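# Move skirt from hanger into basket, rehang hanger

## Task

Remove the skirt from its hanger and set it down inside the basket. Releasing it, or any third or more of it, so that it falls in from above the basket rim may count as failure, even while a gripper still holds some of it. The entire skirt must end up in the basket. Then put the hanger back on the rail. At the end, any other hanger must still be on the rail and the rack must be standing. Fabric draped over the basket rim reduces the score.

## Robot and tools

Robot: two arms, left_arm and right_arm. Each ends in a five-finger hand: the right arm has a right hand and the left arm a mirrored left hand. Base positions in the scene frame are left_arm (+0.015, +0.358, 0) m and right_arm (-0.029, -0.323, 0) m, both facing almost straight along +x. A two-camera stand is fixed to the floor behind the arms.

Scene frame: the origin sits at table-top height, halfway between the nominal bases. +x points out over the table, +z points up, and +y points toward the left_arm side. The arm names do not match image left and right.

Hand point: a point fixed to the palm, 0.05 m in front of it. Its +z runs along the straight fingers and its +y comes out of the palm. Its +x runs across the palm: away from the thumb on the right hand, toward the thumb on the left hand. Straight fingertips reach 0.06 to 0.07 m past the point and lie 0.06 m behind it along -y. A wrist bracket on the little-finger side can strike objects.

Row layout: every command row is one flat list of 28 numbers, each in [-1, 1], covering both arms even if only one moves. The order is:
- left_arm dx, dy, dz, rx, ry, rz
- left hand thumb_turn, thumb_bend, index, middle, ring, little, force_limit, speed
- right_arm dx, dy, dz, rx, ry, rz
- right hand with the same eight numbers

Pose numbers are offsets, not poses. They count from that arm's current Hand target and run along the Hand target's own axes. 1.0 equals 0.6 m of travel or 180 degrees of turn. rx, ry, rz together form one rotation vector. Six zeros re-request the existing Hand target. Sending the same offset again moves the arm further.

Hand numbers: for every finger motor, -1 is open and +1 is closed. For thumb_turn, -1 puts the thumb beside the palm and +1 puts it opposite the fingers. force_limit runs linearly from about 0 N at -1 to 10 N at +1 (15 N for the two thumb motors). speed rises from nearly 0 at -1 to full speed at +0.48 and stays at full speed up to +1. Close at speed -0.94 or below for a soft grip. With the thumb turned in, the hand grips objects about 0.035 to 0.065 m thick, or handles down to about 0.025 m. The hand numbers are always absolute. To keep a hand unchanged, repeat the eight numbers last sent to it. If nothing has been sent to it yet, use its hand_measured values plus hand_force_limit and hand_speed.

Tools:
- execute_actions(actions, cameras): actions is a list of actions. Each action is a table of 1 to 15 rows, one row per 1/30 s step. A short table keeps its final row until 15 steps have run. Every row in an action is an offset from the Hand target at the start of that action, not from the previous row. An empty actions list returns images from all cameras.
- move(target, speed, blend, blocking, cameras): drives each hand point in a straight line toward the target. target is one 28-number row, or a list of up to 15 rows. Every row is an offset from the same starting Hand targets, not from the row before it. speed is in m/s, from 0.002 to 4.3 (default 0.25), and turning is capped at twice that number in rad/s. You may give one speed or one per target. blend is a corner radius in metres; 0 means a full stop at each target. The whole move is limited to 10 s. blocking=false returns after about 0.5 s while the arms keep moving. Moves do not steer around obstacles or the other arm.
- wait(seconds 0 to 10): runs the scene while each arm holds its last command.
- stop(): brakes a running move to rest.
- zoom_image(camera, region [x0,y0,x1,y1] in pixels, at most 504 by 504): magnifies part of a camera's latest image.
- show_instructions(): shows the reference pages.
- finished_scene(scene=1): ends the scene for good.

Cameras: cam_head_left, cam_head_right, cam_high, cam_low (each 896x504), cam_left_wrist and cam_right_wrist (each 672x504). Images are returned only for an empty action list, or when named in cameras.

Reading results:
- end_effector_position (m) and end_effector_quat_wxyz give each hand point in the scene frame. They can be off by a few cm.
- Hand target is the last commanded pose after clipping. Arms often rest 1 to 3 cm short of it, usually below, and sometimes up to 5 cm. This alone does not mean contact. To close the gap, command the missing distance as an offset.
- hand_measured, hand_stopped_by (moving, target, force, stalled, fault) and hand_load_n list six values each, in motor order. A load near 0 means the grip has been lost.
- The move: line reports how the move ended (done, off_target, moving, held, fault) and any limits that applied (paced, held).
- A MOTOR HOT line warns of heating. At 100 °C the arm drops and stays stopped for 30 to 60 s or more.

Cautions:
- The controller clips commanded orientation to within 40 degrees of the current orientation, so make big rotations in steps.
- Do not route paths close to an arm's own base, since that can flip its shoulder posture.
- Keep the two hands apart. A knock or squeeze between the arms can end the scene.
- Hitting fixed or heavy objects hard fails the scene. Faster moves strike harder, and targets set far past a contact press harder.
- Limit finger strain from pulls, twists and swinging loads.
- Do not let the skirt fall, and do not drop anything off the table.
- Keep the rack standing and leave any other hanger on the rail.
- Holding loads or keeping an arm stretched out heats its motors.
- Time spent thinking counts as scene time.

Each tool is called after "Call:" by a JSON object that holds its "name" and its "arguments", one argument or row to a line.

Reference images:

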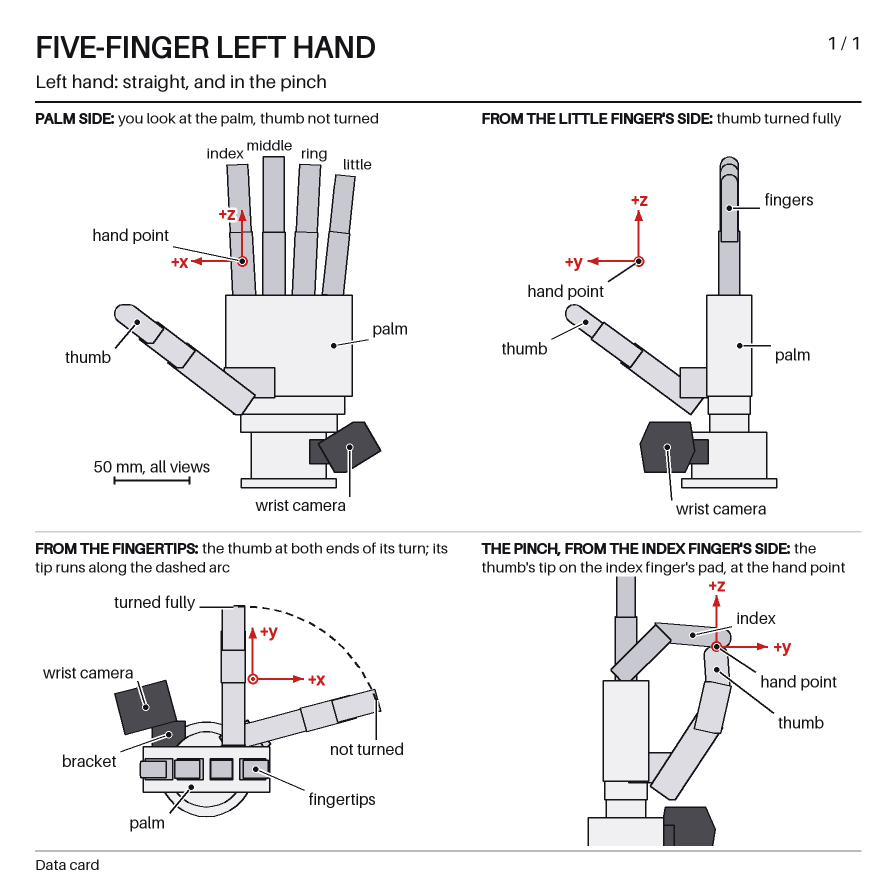

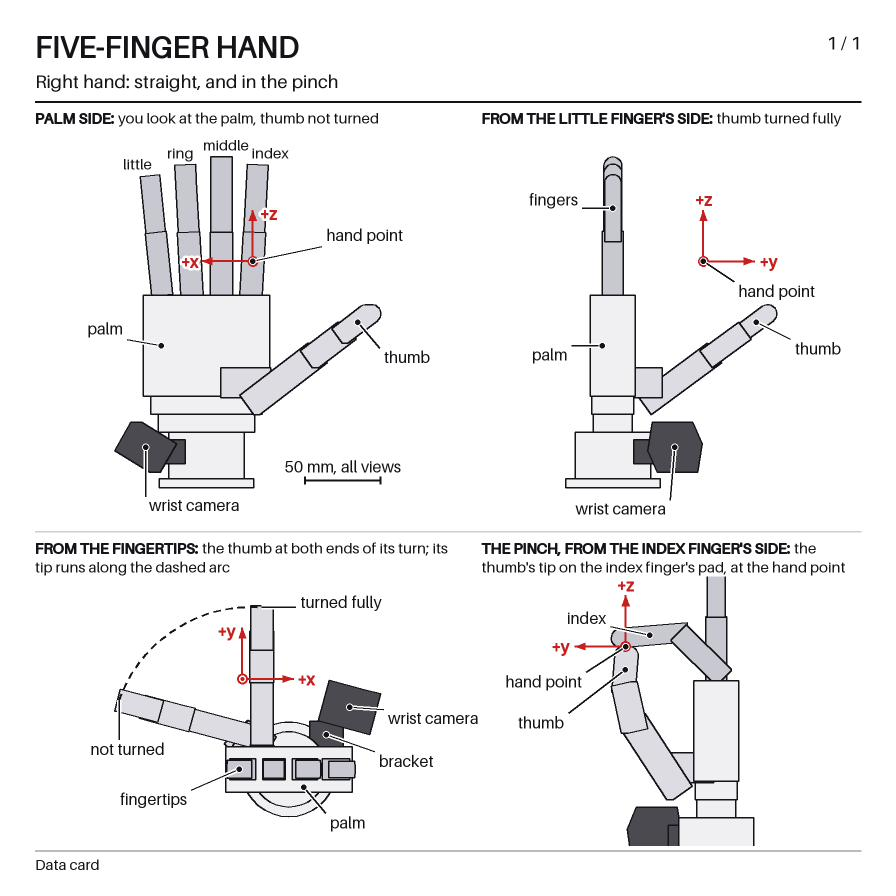

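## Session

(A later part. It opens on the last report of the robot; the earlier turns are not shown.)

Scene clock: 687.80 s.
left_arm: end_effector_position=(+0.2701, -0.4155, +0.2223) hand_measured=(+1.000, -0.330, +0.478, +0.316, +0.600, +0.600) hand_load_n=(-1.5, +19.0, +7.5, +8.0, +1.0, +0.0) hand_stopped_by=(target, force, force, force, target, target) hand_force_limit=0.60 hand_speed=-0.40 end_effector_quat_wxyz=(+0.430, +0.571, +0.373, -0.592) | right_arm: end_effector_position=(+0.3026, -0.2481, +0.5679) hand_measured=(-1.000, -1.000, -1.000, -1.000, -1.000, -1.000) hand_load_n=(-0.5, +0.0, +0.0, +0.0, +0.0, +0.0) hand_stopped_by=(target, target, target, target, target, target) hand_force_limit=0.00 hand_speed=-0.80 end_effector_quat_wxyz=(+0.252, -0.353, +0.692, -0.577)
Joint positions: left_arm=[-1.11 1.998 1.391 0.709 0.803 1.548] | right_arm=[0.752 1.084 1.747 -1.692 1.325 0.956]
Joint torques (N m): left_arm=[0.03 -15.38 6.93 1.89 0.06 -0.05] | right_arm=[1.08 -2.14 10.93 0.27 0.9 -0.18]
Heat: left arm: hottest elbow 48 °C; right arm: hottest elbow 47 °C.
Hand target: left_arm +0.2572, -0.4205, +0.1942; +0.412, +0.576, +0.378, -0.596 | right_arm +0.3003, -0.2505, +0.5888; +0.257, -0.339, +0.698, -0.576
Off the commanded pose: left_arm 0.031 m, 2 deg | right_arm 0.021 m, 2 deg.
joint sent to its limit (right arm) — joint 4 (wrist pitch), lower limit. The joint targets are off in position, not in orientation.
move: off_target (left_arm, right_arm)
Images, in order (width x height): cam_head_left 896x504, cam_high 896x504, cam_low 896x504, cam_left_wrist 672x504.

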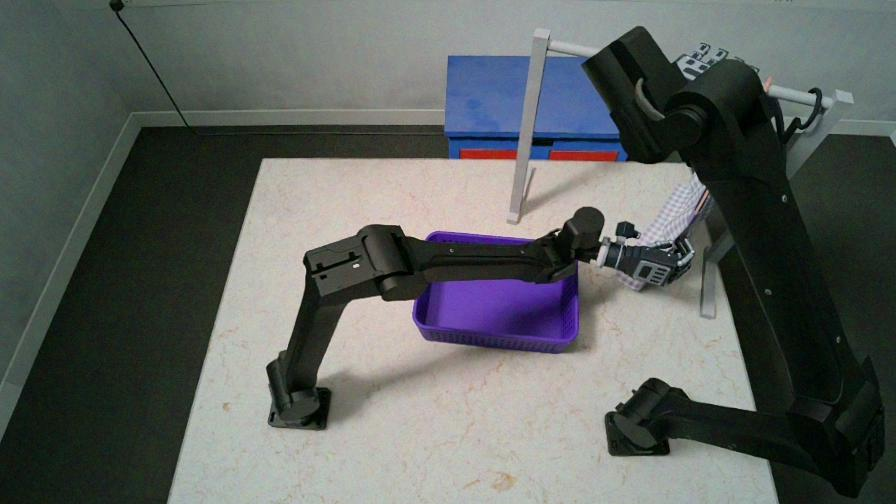

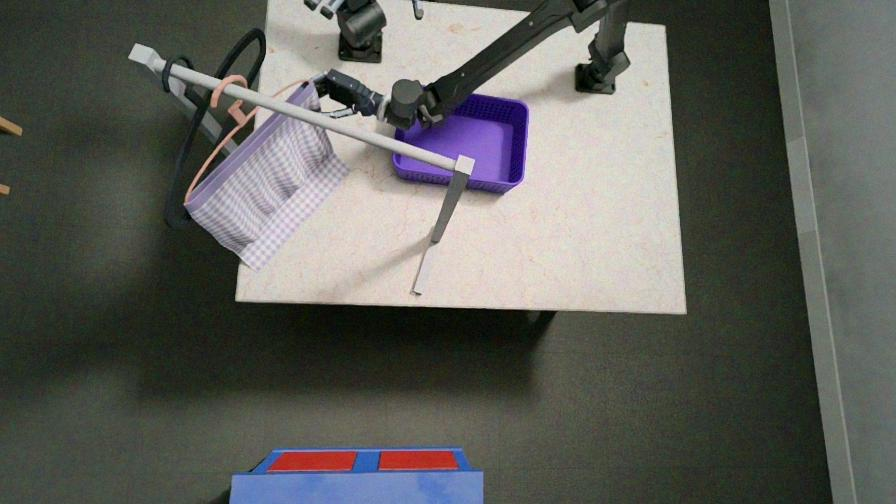

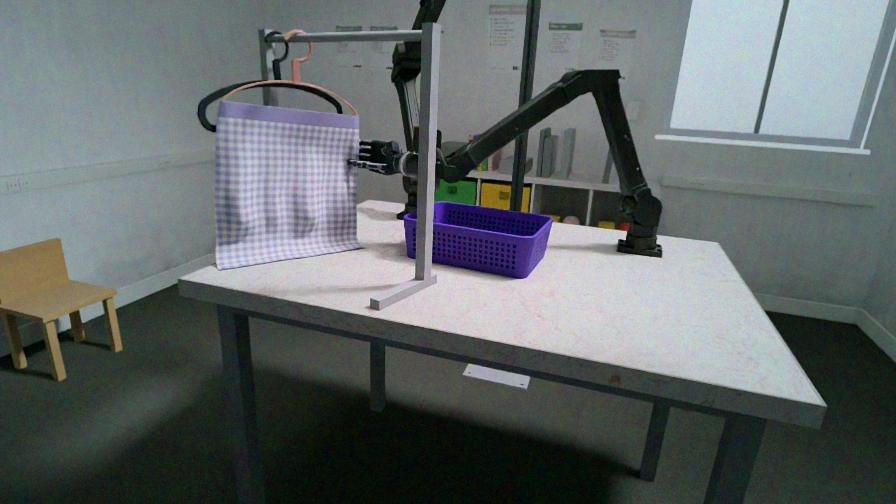

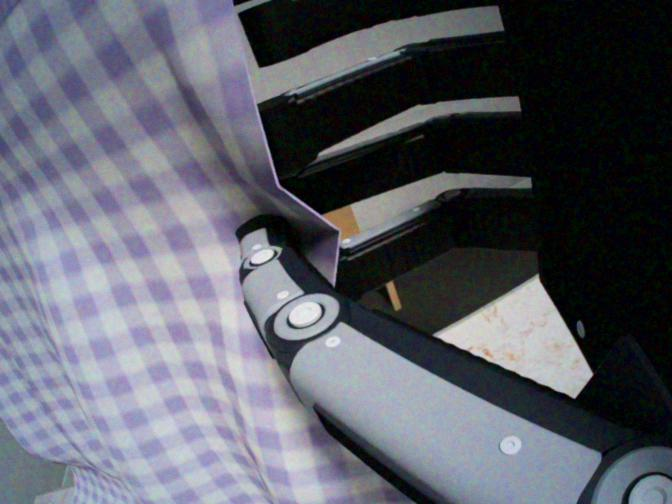

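Call:
{"name": "move", "arguments": {
  "target": [0.067,-0.03,0,0,0,0,1,0.05,0.6,0.6,0.6,0.6,0.6,-0.4, 0,0,0,0,0,0,-1,-1,-1,-1,-1,-1,0,-0.8],
  "speed": 0.1,
  "cameras": ["cam_left_wrist","cam_low","cam_high"]
}}

Call:
{"name": "zoom_image", "arguments": {
  "camera": "cam_low",
  "region": [200, 10, 460, 280]
}}

Scene clock: 694.60 s.
left_arm: end_effector_position=(+0.2408, -0.4131, +0.1431) hand_measured=(+1.000, -0.330, +0.478, +0.316, +0.600, +0.600) hand_load_n=(+0.0, +18.0, +7.0, +8.0, +0.0, +0.0) hand_stopped_by=(target, force, force, force, target, target) hand_force_limit=0.60 hand_speed=-0.40 end_effector_quat_wxyz=(+0.406, +0.577, +0.388, -0.592) | right_arm: end_effector_position=(+0.3026, -0.2481, +0.5679) hand_measured=(-1.000, -1.000, -1.000, -1.000, -1.000, -1.000) hand_load_n=(+0.0, +0.0, +0.0, +0.0, +0.0, +0.0) hand_stopped_by=(target, target, target, target, target, target) hand_force_limit=0.00 hand_speed=-0.80 end_effector_quat_wxyz=(+0.252, -0.353, +0.692, -0.577)
Joint positions: left_arm=[-1.147 2.081 1.319 0.807 0.781 1.548] | right_arm=[0.752 1.084 1.747 -1.692 1.325 0.956]
Joint torques (N m): left_arm=[0.32 -18.43 7.91 1.94 0.1 -0.12] | right_arm=[0.62 -1.79 11.02 0.25 0.89 -0.18]
Heat: left arm: hottest elbow 46 °C; right arm: hottest elbow 47 °C.
Hand target: left_arm +0.2407, -0.4160, +0.1537; +0.412, +0.576, +0.378, -0.596 | right_arm +0.3003, -0.2505, +0.5888; +0.257, -0.339, +0.698, -0.576
Off the commanded pose: left_arm 0.011 m, 1 deg | right_arm 0.021 m, 2 deg.
joint sent to its limit (right arm) — joint 4 (wrist pitch), lower limit. The joint targets are off in position, not in orientation.
move: off_target (left_arm, right_arm)
Images, in order (width x height): cam_high 896x504, cam_low 896x504, cam_left_wrist 672x504.

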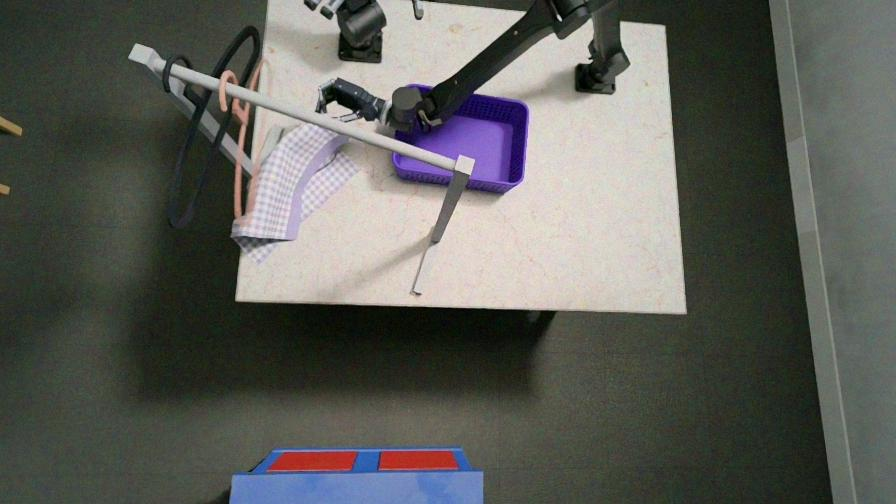

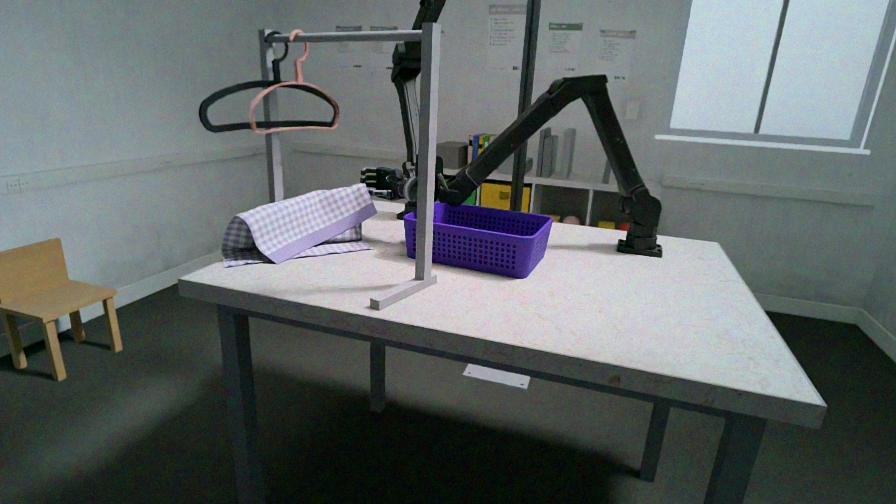

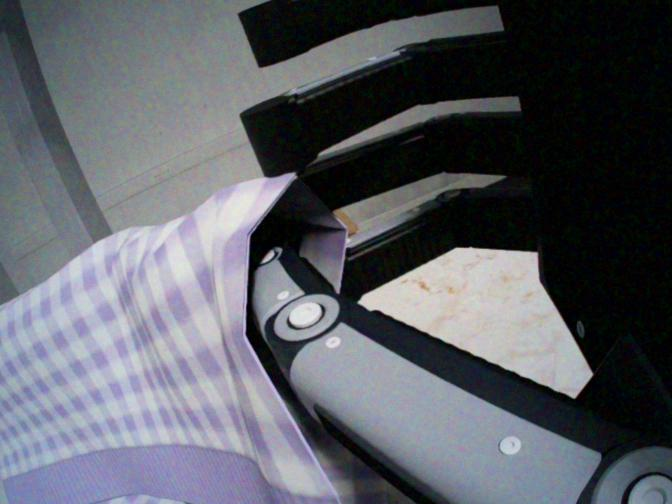

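Scaled by 1.867 from the camera's 896x504 image, which has a finer 1280x720 frame.

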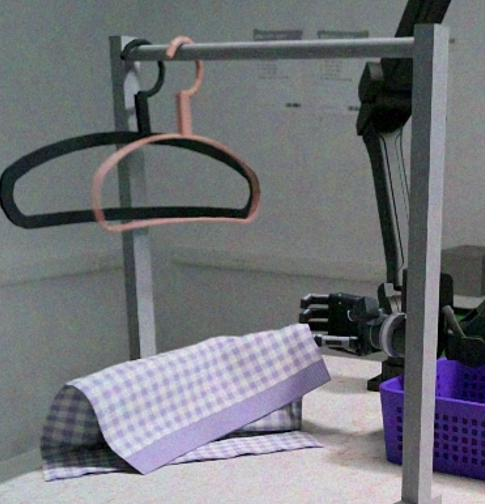

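Call:
{"name": "move", "arguments": {
  "target": [
    [0,0,0,0,0,0,1,0.05,0.6,0.6,0.6,0.6,0.6,-0.4, 0.0027,-0.0815,-0.017,0,0,0.139,-1,-1,-1,-1,-1,-1,0,-0.8],
    [0,0,0,0,0,0,1,0.05,0.6,0.6,0.6,0.6,0.6,-0.4, 0.5233,-0.1168,0.1917,0.061,0.3254,0.1939,-1,-1,-1,-1,-1,-1,0,-0.8]
  ],
  "speed": 0.3,
  "blend": 0.03,
  "cameras": ["cam_head_left","cam_high","cam_low"]
}}

Scene clock: 714.90 s.
left_arm: end_effector_position=(+0.2491, -0.4106, +0.1431) hand_measured=(+1.000, -0.330, +0.478, +0.316, +0.600, +0.600) hand_load_n=(+0.0, +18.0, +7.5, +8.5, +0.0, +0.0) hand_stopped_by=(target, force, force, force, target, target) hand_force_limit=0.60 hand_speed=-0.40 end_effector_quat_wxyz=(+0.409, +0.575, +0.392, -0.590) | right_arm: end_effector_position=(+0.2063, -0.5758, +0.6208) hand_measured=(-1.000, -1.000, -1.000, -1.000, -1.000, -1.000) hand_load_n=(+0.0, +0.0, +0.0, -0.5, +0.0, +0.0) hand_stopped_by=(target, target, target, target, target, target) hand_force_limit=0.00 hand_speed=-0.80 end_effector_quat_wxyz=(+0.064, +0.188, +0.749, -0.632)
Joint positions: left_arm=[-1.137 2.081 1.319 0.807 0.781 1.548] | right_arm=[-0.298 1.082 1.852 -1.692 1.327 1.255]
Joint torques (N m): left_arm=[0.32 -18.2 7.84 1.95 0.1 -0.12] | right_arm=[1.14 -2.32 10.48 0.42 0.61 -0.02]
Heat: left arm: hottest elbow 45 °C; right arm: hottest elbow 47 °C.
Hand target: left_arm +0.2407, -0.4160, +0.1537; +0.412, +0.576, +0.378, -0.596 | right_arm +0.1986, -0.5719, +0.6442; +0.072, +0.221, +0.743, -0.627
Off the commanded pose: left_arm 0.015 m, 2 deg | right_arm 0.025 m, 4 deg.
joint sent to its limit (right arm) — joint 4 (wrist pitch), lower limit. The joint targets are off in position, not in orientation.
move: off_target (left_arm, right_arm)
Images, in order (width x height): cam_head_left 896x504, cam_high 896x504, cam_low 896x504.

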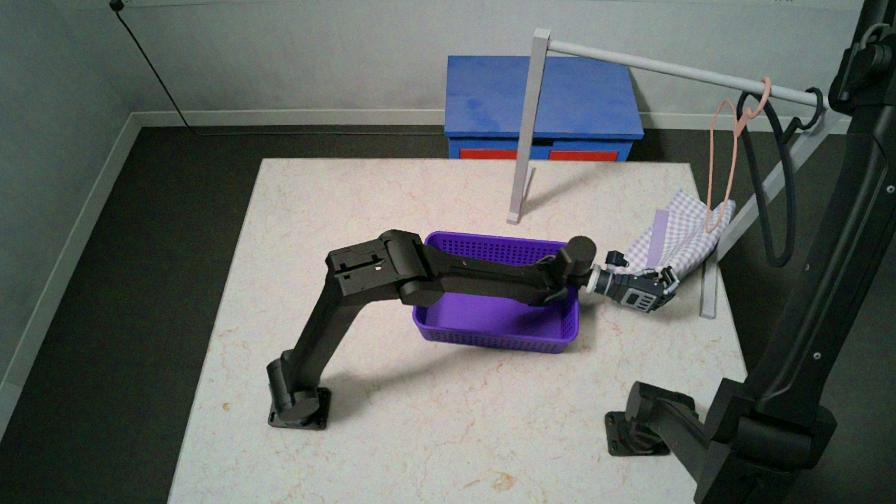

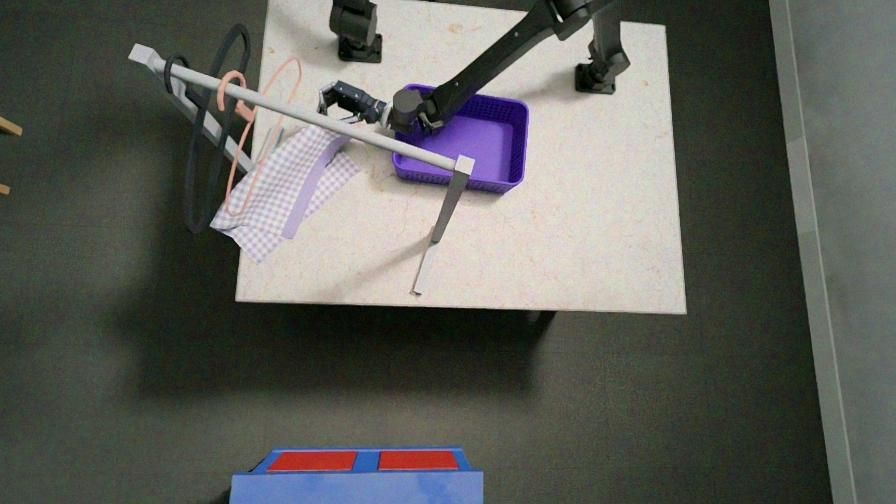

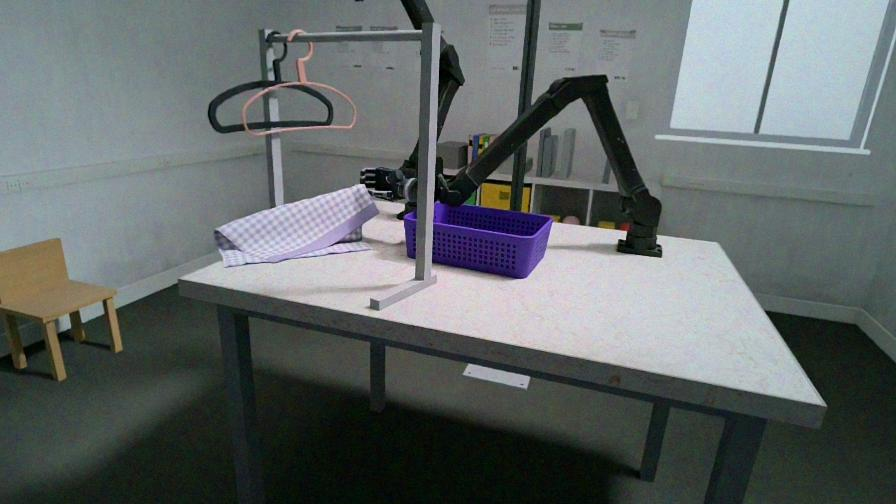

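Call:
{"name": "move", "arguments": {
  "target": [
    [-0.0767,-0.026,-0.271,0,0,0,1,0.05,0.6,0.6,0.6,0.6,0.6,-0.4, 0,0,0,0,0,0,-1,-1,-1,-1,-1,-1,0,-0.8],
    [-0.61,-0.026,-0.271,0,0,0,1,0.05,0.6,0.6,0.6,0.6,0.6,-0.4, 0,0,0,0,0,0,-1,-1,-1,-1,-1,-1,0,-0.8]
  ],
  "speed": 0.2,
  "blend": 0.02,
  "cameras": ["all"]
}}

Scene clock: 735.23 s.
left_arm: end_effector_position=(+0.2796, -0.2436, +0.4631) hand_measured=(+1.000, -0.330, +0.478, +0.316, +0.600, +0.600) hand_load_n=(+1.5, +18.0, +7.0, +8.5, +0.0, +0.0) hand_stopped_by=(target, force, force, force, target, target) hand_force_limit=0.60 hand_speed=-0.40 end_effector_quat_wxyz=(+0.381, +0.574, +0.407, -0.600) | right_arm: end_effector_position=(+0.2063, -0.5758, +0.6208) hand_measured=(-1.000, -1.000, -1.000, -1.000, -1.000, -1.000) hand_load_n=(+0.0, +0.0, +0.0, +0.0, +0.0, +0.0) hand_stopped_by=(target, target, target, target, target, target) hand_force_limit=0.00 hand_speed=-0.80 end_effector_quat_wxyz=(+0.064, +0.188, +0.749, -0.632)
Joint positions: left_arm=[-0.931 1.426 1.37 0.077 1.008 1.503] | right_arm=[-0.298 1.082 1.852 -1.692 1.327 1.255]
Joint torques (N m): left_arm=[1.49 -12.22 14.34 1.33 0.2 0] | right_arm=[0.97 -2.2 10.43 0.43 0.61 -0.02]
Heat: left arm: hottest elbow 44 °C; right arm: hottest elbow 46 °C.
Hand target: left_arm +0.2860, -0.2392, +0.5105; +0.412, +0.576, +0.378, -0.596 | right_arm +0.1986, -0.5719, +0.6442; +0.072, +0.221, +0.743, -0.627
Off the commanded pose: left_arm 0.048 m, 5 deg | right_arm 0.025 m, 4 deg.
joint sent to its limit (right arm) — joint 4 (wrist pitch), lower limit. The joint targets are off in position, not in orientation.
move: off_target (left_arm, right_arm)

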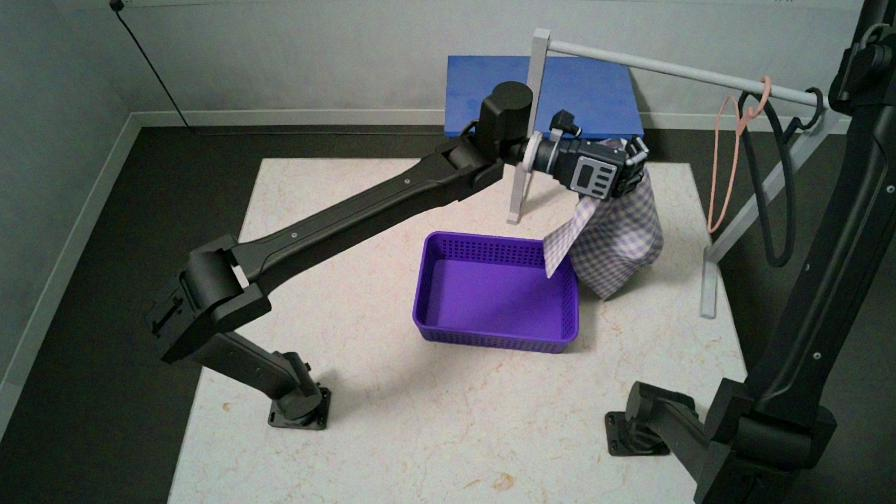

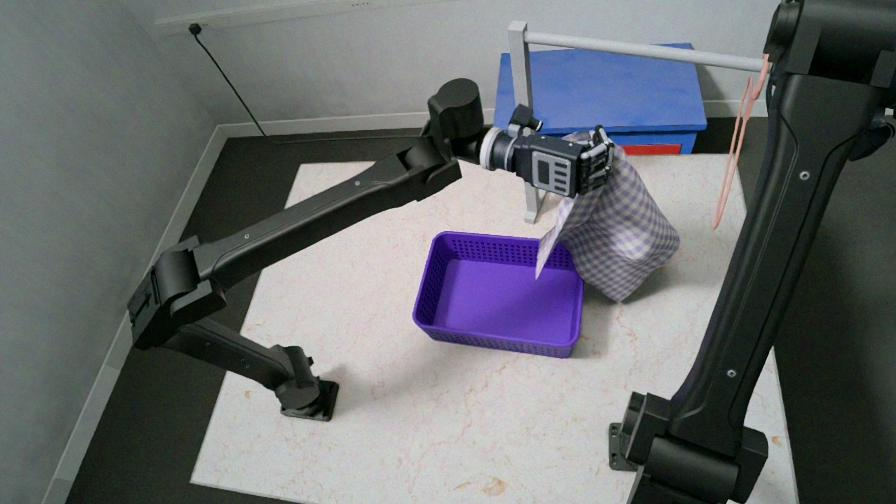

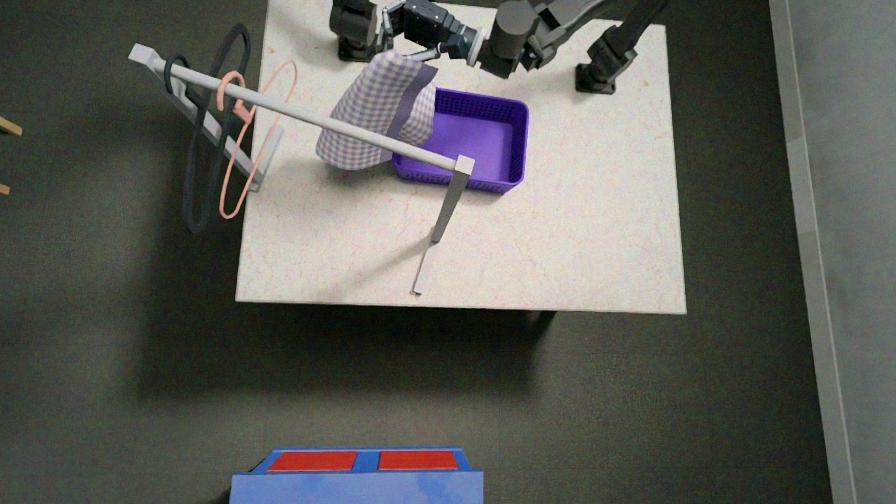

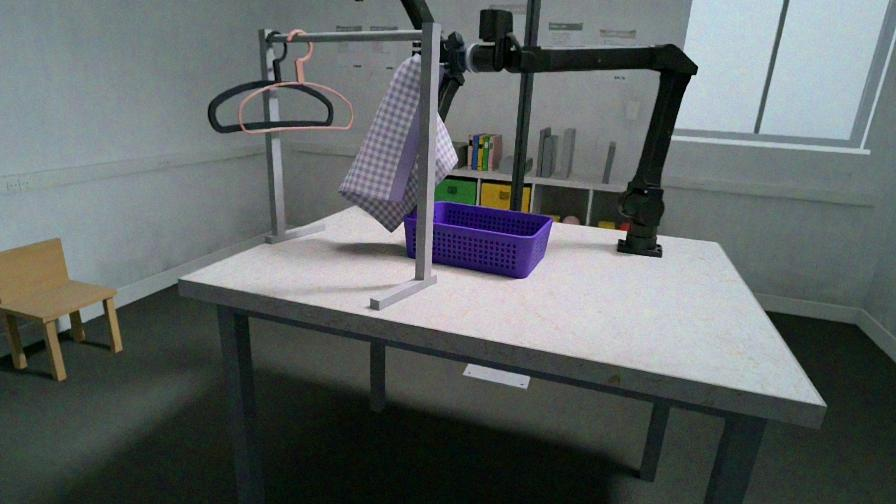

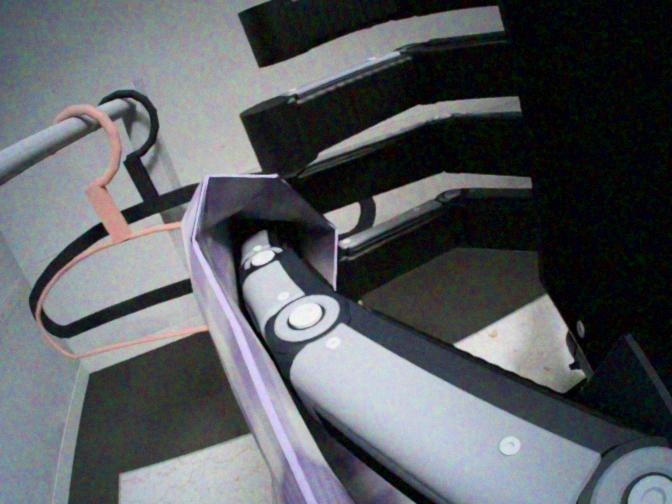

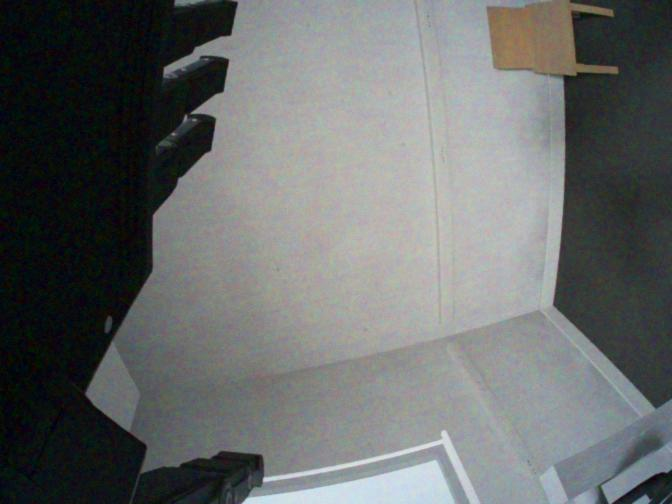

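Call:
{"name": "move", "arguments": {
  "target": [-0.1,-0.115,-0.203,0,0,0,1,0.05,0.6,0.6,0.6,0.6,0.6,-0.4, 0,0,0,0,0,0,-1,-1,-1,-1,-1,-1,0,-0.8],
  "speed": 0.2,
  "cameras": ["cam_head_left","cam_head_right","cam_high","cam_low"]
}}

Scene clock: 752.67 s.
left_arm: end_effector_position=(+0.2733, -0.0993, +0.5492) hand_measured=(+1.000, -0.330, +0.478, +0.316, +0.600, +0.600) hand_load_n=(+1.5, +18.5, +7.0, +8.5, +0.5, +0.0) hand_stopped_by=(target, force, force, force, target, target) hand_force_limit=0.60 hand_speed=-0.40 end_effector_quat_wxyz=(+0.405, +0.573, +0.388, -0.598) | right_arm: end_effector_position=(+0.2063, -0.5758, +0.6208) hand_measured=(-1.000, -1.000, -1.000, -1.000, -1.000, -1.000) hand_load_n=(-0.5, +0.0, +0.0, +0.0, +0.0, +0.0) hand_stopped_by=(target, target, target, target, target, target) hand_force_limit=0.00 hand_speed=-0.80 end_effector_quat_wxyz=(+0.064, +0.188, +0.749, -0.632)
Joint positions: left_arm=[-0.722 1.135 1.294 -0.042 1.208 1.461] | right_arm=[-0.298 1.082 1.852 -1.692 1.327 1.255]
Joint torques (N m): left_arm=[0.79 -7.47 10.3 1.09 0.1 -0.08] | right_arm=[0.85 -2.26 10.41 0.36 0.61 -0.02]
Heat: left arm: hottest elbow 49 °C; right arm: hottest elbow 45 °C.
Hand target: left_arm +0.2675, -0.0973, +0.5626; +0.412, +0.576, +0.378, -0.596 | right_arm +0.1986, -0.5719, +0.6442; +0.072, +0.221, +0.743, -0.627
Off the commanded pose: left_arm 0.015 m, 1 deg | right_arm 0.025 m, 4 deg.
joint sent to its limit (right arm) — joint 4 (wrist pitch), lower limit. The joint targets are off in position, not in orientation.
move: off_target (left_arm, right_arm)
Images, in order (width x height): cam_head_left 896x504, cam_head_right 896x504, cam_high 896x504, cam_low 896x504.

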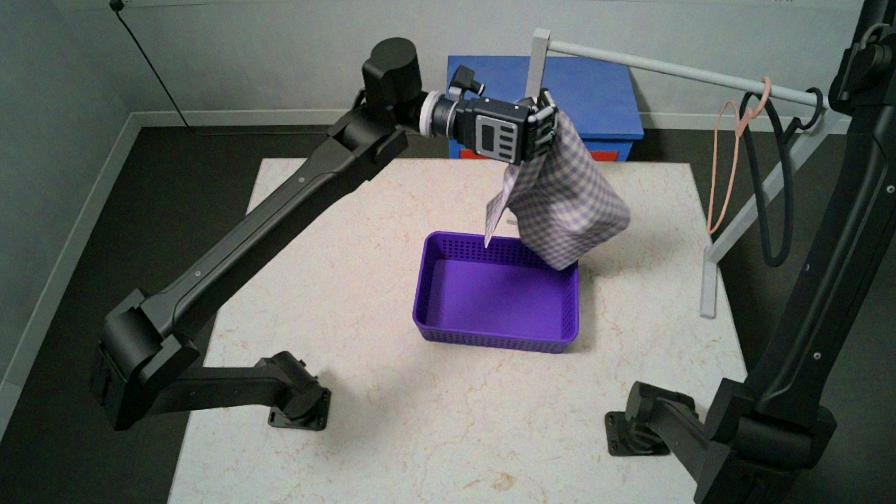

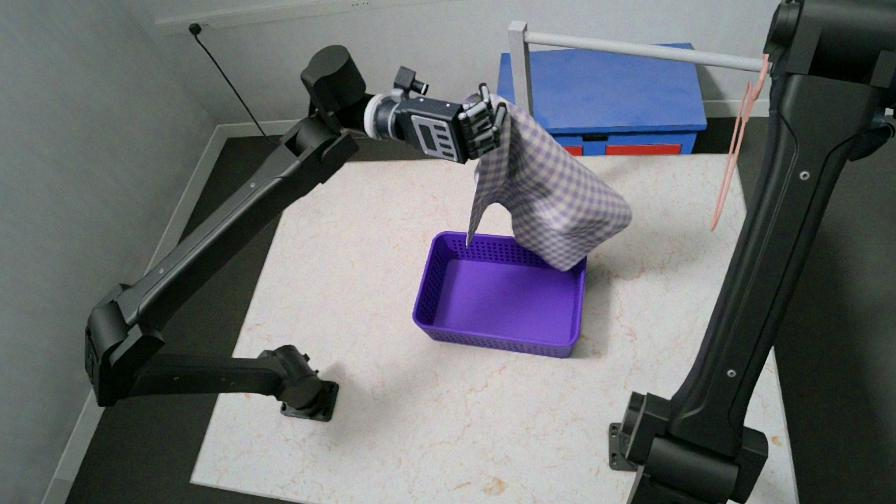

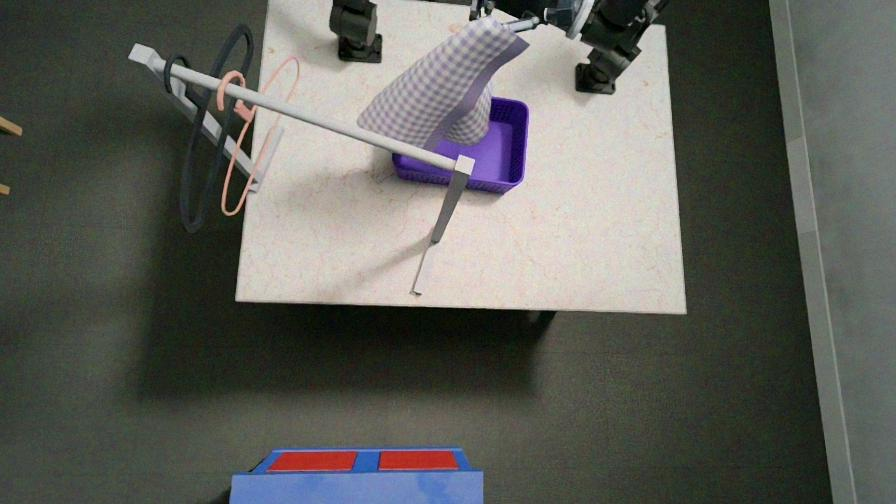

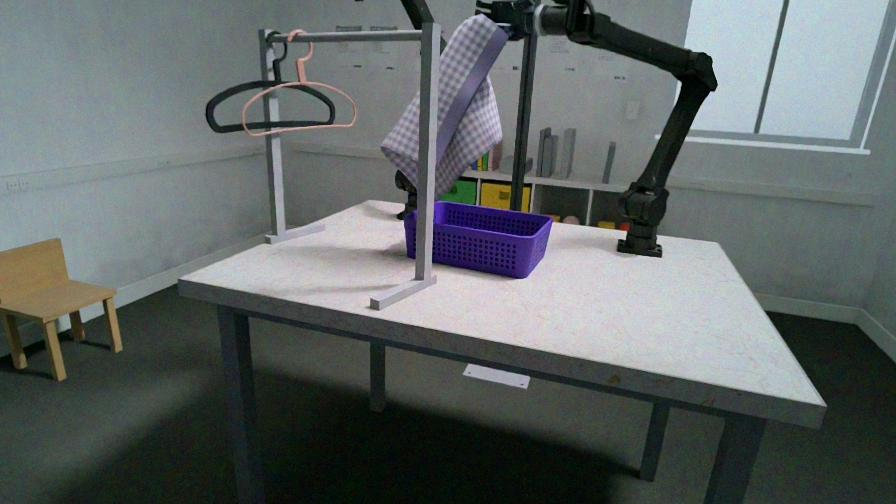

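Call:
{"name": "move", "arguments": {
  "target": [
    [0.083,-0.071,-0.145,0,0,0,1,0.05,0.6,0.6,0.6,0.6,0.6,-0.4, 0,0,0,0,0,0,-1,-1,-1,-1,-1,-1,0,-0.8],
    [0.35,-0.060,-0.132,-0.216,0.239,-0.0896,1,0.05,0.6,0.6,0.6,0.6,0.6,-0.4, 0,0,0,0,0,0,-1,-1,-1,-1,-1,-1,0,-0.8]
  ],
  "speed": 0.2,
  "blend": 0.03,
  "cameras": ["cam_head_left","cam_head_right","cam_high","cam_low","cam_left_wrist"]
}}

Scene clock: 768.23 s.
left_arm: end_effector_position=(+0.2610, -0.0133, +0.3106) hand_measured=(+1.000, -0.330, +0.478, +0.316, +0.600, +0.600) hand_load_n=(+0.0, +18.5, +7.0, +8.5, +0.5, +0.0) hand_stopped_by=(target, force, force, force, target, target) hand_force_limit=0.60 hand_speed=-0.40 end_effector_quat_wxyz=(+0.302, +0.535, +0.755, -0.228) | right_arm: end_effector_position=(+0.2063, -0.5758, +0.6208) hand_measured=(-1.000, -1.000, -1.000, -1.000, -1.000, -1.000) hand_load_n=(+0.0, +0.0, +0.0, +0.0, +0.0, +0.0) hand_stopped_by=(target, target, target, target, target, target) hand_force_limit=0.00 hand_speed=-0.80 end_effector_quat_wxyz=(+0.064, +0.188, +0.749, -0.632)
Joint positions: left_arm=[-1.044 1.042 1.13 -0.891 0.138 1.683] | right_arm=[-0.298 1.082 1.852 -1.692 1.327 1.255]
Joint torques (N m): left_arm=[0.03 -5.77 14.53 1.01 -0.05 -0.17] | right_arm=[1.03 -1.85 10.45 0.36 0.6 -0.03]
Heat: left arm: hottest elbow 48 °C; right arm: hottest elbow 45 °C.
Hand target: left_arm +0.2645, -0.0223, +0.3481; +0.328, +0.528, +0.745, -0.242 | right_arm +0.1986, -0.5719, +0.6442; +0.072, +0.221, +0.743, -0.627
Off the commanded pose: left_arm 0.039 m, 4 deg | right_arm 0.025 m, 4 deg.
joint sent to its limit (right arm) — joint 4 (wrist pitch), lower limit. The joint targets are off in position, not in orientation.
move: off_target (left_arm, right_arm)
Images, in order (width x height): cam_head_left 896x504, cam_head_right 896x504, cam_high 896x504, cam_low 896x504, cam_left_wrist 672x504.

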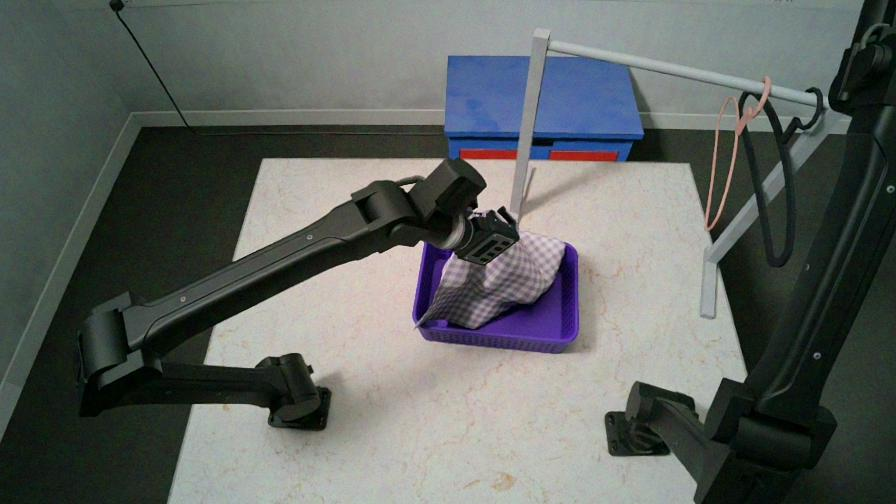

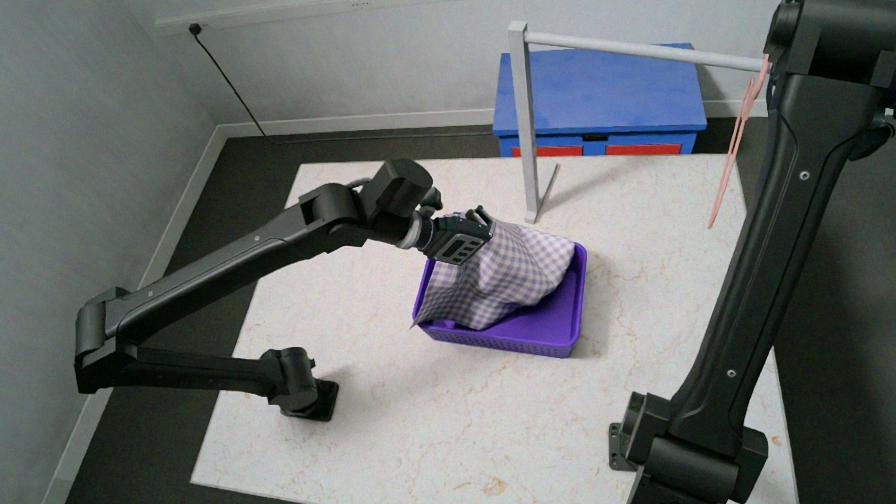

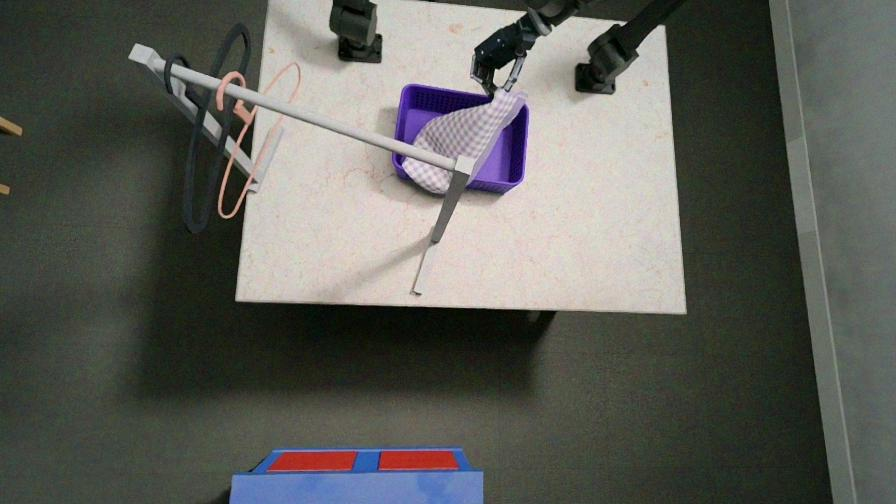

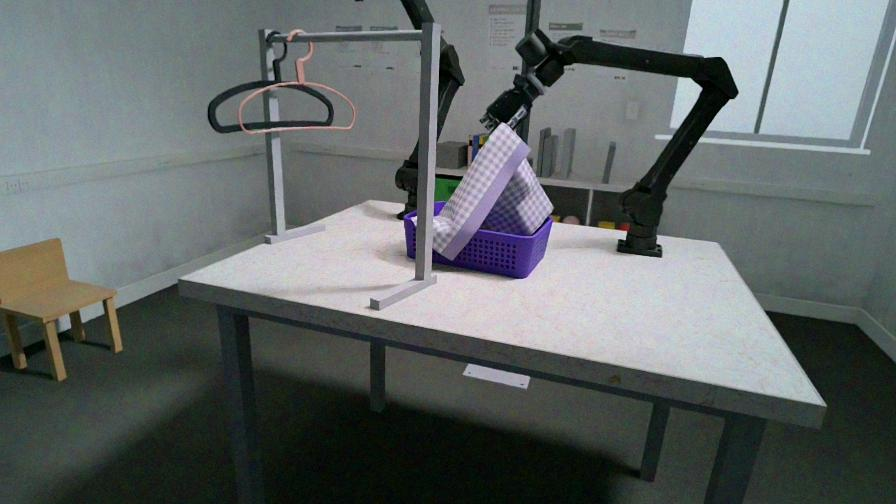

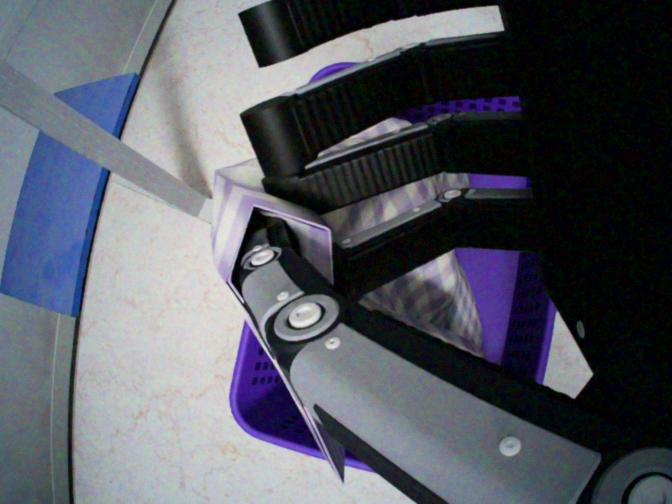

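Call:
{"name": "zoom_image", "arguments": {
  "camera": "cam_head_left",
  "region": [390, 150, 620, 370]
}}

Call:
{"name": "zoom_image", "arguments": {
  "camera": "cam_low",
  "region": [380, 90, 600, 290]
}}

Call:
{"name": "zoom_image", "arguments": {
  "camera": "cam_high",
  "region": [370, 40, 560, 210]
}}

Scaled by 2.191 from the camera's 896x504 image, which has a finer 1280x720 frame.

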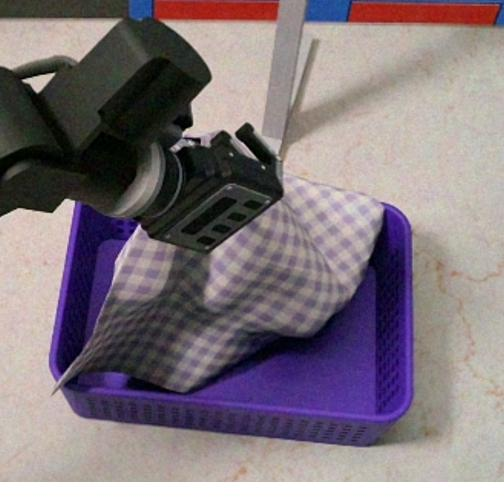

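Scaled by 2.291 from the camera's 896x504 image, which has a finer 1280x720 frame.

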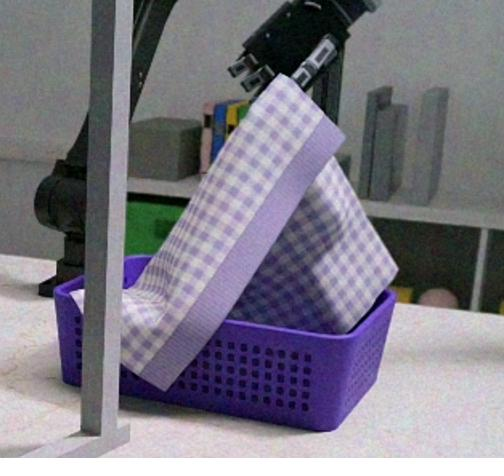

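Scaled by 2.653 from the camera's 896x504 image, which has a finer 1280x720 frame.

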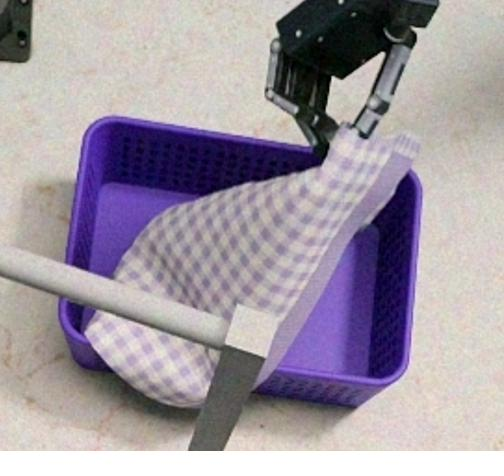

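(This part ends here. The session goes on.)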